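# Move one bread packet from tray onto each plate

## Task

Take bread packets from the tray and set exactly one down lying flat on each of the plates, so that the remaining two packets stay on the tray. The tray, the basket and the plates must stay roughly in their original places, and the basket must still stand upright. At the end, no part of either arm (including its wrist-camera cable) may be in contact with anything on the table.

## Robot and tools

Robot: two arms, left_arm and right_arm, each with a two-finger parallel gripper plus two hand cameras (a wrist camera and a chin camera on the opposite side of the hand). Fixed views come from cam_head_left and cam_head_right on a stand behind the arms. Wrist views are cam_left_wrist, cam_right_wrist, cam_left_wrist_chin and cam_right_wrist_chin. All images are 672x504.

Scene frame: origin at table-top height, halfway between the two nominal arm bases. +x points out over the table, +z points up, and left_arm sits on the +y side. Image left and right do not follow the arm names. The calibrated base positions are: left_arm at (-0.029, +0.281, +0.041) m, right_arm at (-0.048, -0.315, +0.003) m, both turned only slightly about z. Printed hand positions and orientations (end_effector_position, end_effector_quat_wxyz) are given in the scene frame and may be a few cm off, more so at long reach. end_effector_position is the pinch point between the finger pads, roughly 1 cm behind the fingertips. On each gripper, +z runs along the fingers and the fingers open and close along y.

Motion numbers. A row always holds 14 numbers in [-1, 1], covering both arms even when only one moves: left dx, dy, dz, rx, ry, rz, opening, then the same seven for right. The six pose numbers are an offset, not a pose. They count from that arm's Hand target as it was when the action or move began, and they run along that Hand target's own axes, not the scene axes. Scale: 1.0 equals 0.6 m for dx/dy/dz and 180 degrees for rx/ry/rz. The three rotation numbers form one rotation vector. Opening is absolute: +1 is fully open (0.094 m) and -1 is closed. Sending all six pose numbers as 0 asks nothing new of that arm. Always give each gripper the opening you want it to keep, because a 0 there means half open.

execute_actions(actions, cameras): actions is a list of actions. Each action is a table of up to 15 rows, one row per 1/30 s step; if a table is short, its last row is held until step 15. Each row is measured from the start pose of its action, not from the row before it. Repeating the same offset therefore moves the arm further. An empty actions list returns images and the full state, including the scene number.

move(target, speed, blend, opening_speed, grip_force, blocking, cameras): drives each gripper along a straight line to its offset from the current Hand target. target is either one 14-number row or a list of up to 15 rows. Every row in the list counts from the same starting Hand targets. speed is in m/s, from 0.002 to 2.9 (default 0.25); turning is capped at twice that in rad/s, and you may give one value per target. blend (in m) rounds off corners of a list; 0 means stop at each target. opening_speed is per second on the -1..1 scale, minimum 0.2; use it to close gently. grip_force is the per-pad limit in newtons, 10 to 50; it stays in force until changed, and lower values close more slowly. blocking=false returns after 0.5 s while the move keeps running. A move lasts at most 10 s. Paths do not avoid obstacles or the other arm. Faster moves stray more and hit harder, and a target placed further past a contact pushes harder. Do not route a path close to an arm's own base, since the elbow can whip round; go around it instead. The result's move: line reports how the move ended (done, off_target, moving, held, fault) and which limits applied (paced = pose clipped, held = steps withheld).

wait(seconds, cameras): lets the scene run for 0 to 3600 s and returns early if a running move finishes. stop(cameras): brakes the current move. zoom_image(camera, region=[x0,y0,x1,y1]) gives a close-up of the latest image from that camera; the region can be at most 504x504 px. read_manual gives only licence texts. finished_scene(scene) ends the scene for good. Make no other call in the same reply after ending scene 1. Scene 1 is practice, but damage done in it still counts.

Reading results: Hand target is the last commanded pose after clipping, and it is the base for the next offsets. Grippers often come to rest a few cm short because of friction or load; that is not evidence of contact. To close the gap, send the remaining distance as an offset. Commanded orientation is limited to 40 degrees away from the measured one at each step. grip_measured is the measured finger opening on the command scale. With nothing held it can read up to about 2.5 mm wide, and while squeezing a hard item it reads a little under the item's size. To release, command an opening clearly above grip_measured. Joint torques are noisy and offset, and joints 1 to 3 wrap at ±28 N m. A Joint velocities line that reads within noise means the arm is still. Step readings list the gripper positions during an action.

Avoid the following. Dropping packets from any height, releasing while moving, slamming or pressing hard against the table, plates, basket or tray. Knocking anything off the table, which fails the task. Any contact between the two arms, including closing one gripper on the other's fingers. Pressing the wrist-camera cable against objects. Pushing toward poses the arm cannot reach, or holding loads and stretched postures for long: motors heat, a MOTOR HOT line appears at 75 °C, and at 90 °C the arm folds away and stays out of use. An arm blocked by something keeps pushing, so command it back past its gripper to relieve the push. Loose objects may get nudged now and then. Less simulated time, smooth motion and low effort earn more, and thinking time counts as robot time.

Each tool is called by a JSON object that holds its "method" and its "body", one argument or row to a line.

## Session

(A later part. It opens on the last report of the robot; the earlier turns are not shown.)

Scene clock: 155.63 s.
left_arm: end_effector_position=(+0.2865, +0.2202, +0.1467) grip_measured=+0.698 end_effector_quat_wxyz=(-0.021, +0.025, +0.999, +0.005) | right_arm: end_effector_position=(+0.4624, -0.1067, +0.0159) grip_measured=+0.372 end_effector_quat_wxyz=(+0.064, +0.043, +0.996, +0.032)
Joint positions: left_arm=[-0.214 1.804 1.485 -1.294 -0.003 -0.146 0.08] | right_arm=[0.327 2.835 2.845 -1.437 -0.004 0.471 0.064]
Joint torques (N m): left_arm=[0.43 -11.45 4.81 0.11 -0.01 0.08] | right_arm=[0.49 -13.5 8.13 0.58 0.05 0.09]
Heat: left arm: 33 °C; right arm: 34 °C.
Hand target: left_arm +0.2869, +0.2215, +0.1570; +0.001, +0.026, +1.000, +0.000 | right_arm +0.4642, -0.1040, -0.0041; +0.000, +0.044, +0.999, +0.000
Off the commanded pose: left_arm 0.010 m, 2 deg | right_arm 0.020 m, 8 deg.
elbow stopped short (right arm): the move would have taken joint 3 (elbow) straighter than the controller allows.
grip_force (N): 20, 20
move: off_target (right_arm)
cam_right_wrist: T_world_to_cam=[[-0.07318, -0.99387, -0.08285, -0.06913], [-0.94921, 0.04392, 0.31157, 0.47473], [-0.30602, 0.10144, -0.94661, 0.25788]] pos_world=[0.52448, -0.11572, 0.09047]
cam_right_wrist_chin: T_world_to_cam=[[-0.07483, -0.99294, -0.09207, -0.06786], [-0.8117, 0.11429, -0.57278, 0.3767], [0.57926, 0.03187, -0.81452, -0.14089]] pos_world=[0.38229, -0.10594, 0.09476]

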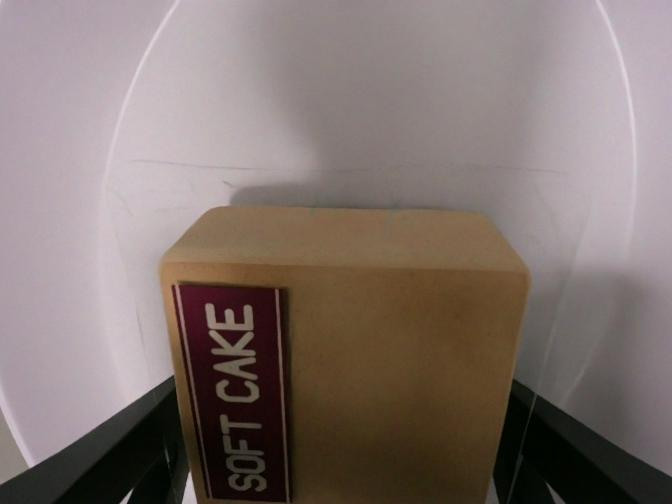

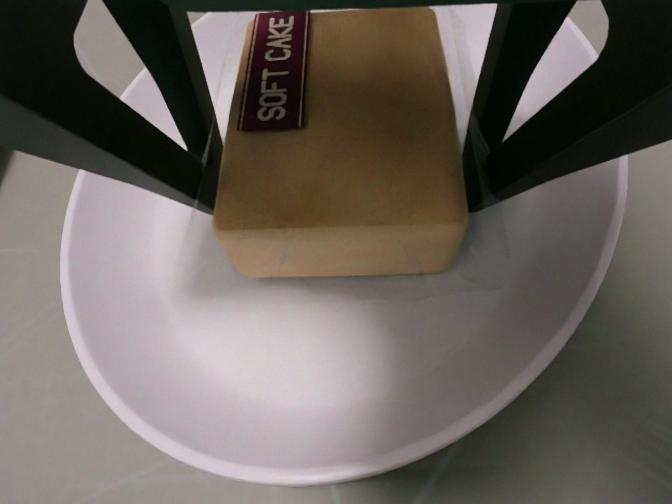

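Touching. Release and retreat.

{"method": "move", "body": {
  "target": [
    [0,0,0,0,0,0,0.7,0,0,0.004,0,0,0,0],
    [0,0,0,0,0,0,0.7,0,0,0.004,0,0,0,0.7]
  ],
  "opening_speed": 0.3,
  "speed": 0.03,
  "cameras": ["cam_right_wrist","cam_right_wrist_chin"]
}}

{"method": "move", "body": {
  "target": [
    [0,0,0,0,0,0,0.7,0,0,-0.22,0,0,0,0.7],
    [0,0,0,0,0,0,0.7,0.25,-0.15,-0.28,0,0,0,0.7]
  ],
  "speed": 0.2,
  "cameras": ["cam_head_right","cam_head_left"]
}}

{"method": "zoom_image", "body": {
  "camera": "cam_head_left",
  "region": [270, 100, 430, 260]
}}

Scene clock: 167.20 s.
left_arm: end_effector_position=(+0.2865, +0.2202, +0.1467) grip_measured=+0.698 end_effector_quat_wxyz=(-0.021, +0.025, +0.999, +0.005) | right_arm: end_effector_position=(+0.4634, -0.1049, +0.0155) grip_measured=+0.698 end_effector_quat_wxyz=(+0.067, +0.042, +0.996, +0.033)
Joint positions: left_arm=[-0.214 1.804 1.485 -1.294 -0.003 -0.146 0.08] | right_arm=[0.329 2.838 2.847 -1.431 -0.004 0.471 0.08]
Joint torques (N m): left_arm=[0.43 -11.45 4.79 0.11 -0.01 0.08] | right_arm=[0.31 -13.34 7.95 0.56 0.04 0.08]
Heat: left arm: 33 °C; right arm: 34 °C.
Hand target: left_arm +0.2869, +0.2215, +0.1570; +0.001, +0.026, +1.000, +0.000 | right_arm +0.4642, -0.1041, -0.0065; +0.000, +0.044, +0.999, +0.000
Off the commanded pose: left_arm 0.010 m, 2 deg | right_arm 0.022 m, 9 deg.
elbow stopped short (right arm): the move would have taken joint 3 (elbow) straighter than the controller allows.
grip_force (N): 20, 20
move: off_target (right_arm); target 2's new opening was sent with right_arm's hand 0.023 m and 8 deg from that target
cam_right_wrist: T_world_to_cam=[[-0.07082, -0.99383, -0.08533, -0.06841], [-0.95095, 0.04144, 0.30656, 0.47643], [-0.30113, 0.10286, -0.94802, 0.25554]] pos_world=[0.52517, -0.11402, 0.09037]
cam_right_wrist_chin: T_world_to_cam=[[-0.07246, -0.99287, -0.09466, -0.06707], [-0.80891, 0.11402, -0.57677, 0.37576], [0.58345, 0.03478, -0.8114, -0.14361]] pos_world=[0.38289, -0.10444, 0.09385]

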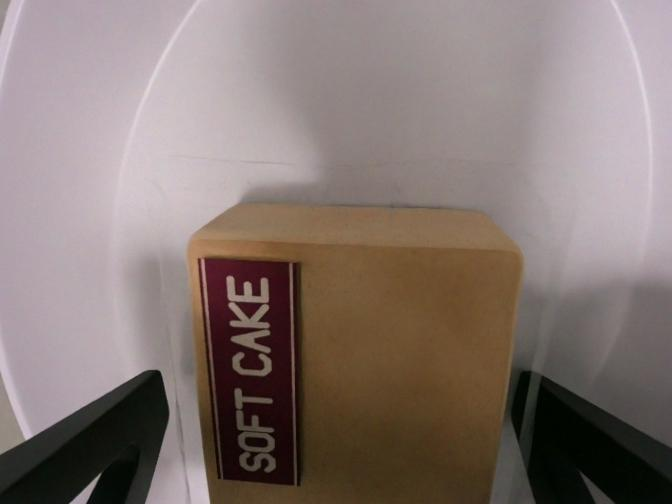

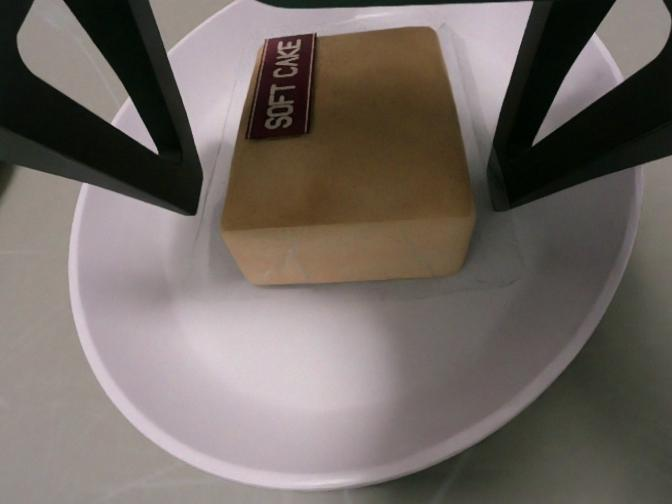

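Scene clock: 170.13 s.
left_arm: end_effector_position=(+0.2865, +0.2202, +0.1467) grip_measured=+0.698 end_effector_quat_wxyz=(-0.021, +0.025, +0.999, +0.005) | right_arm: end_effector_position=(+0.3131, -0.1747, +0.1494) grip_measured=+0.699 end_effector_quat_wxyz=(-0.007, +0.044, +0.999, -0.001)
Joint positions: left_arm=[-0.214 1.804 1.485 -1.294 -0.003 -0.146 0.08] | right_arm=[0.308 2.056 1.992 -1.521 -0.004 0.455 0.08]
Joint torques (N m): left_arm=[0.43 -11.45 4.79 0.11 -0.01 0.08] | right_arm=[-0.39 -16.27 4.93 0.09 0.05 -0.02]
Heat: left arm: 33 °C; right arm: 34 °C.
Hand target: left_arm +0.2869, +0.2215, +0.1570; +0.001, +0.026, +1.000, +0.000 | right_arm +0.3067, -0.1804, +0.1614; +0.000, +0.044, +0.999, +0.000
Off the commanded pose: left_arm 0.010 m, 2 deg | right_arm 0.015 m, 1 deg.
elbow stopped short (right arm): the move would have taken joint 3 (elbow) straighter than the controller allows.
grip_force (N): 20, 20
move: off_target (right_arm)
Images, in order (width x height): cam_head_left 672x504, cam_head_right 672x504.

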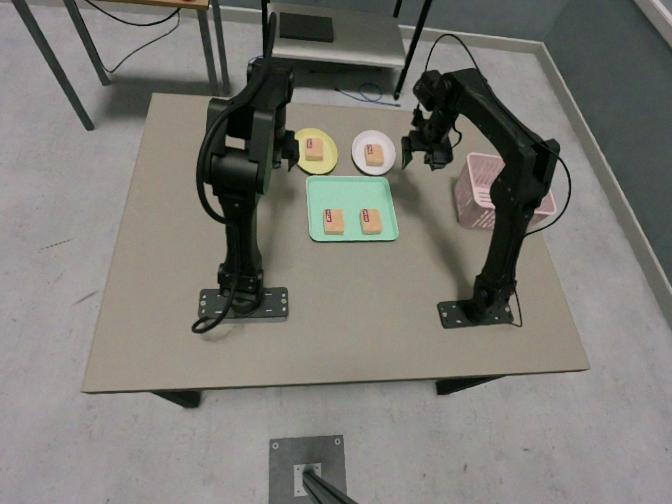

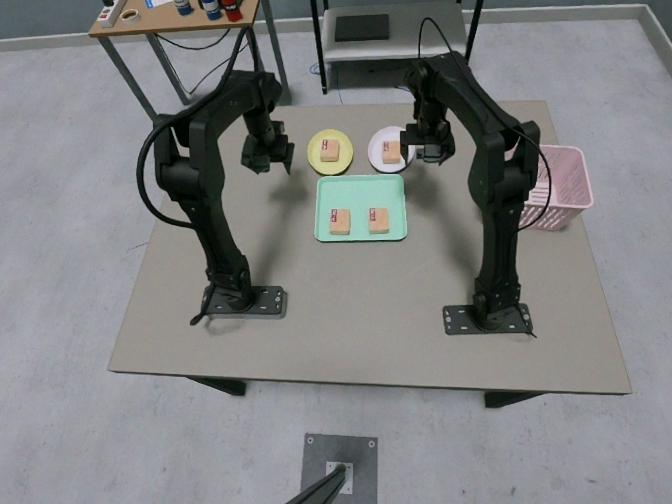

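Scaled by 3.150 from the camera's image (finer frame: 960x720).

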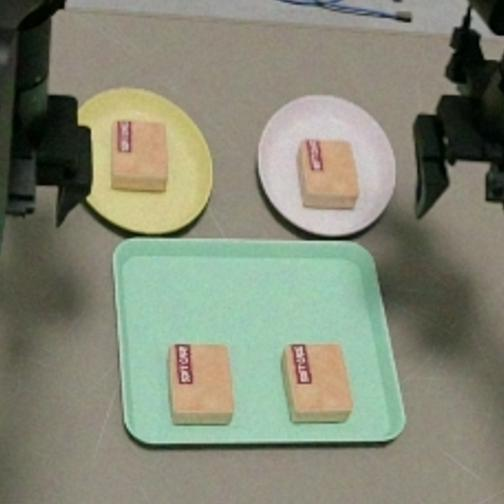

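{"method": "finished_scene", "body": {
  "scene": 3
}}

The scene is finished: the task was done.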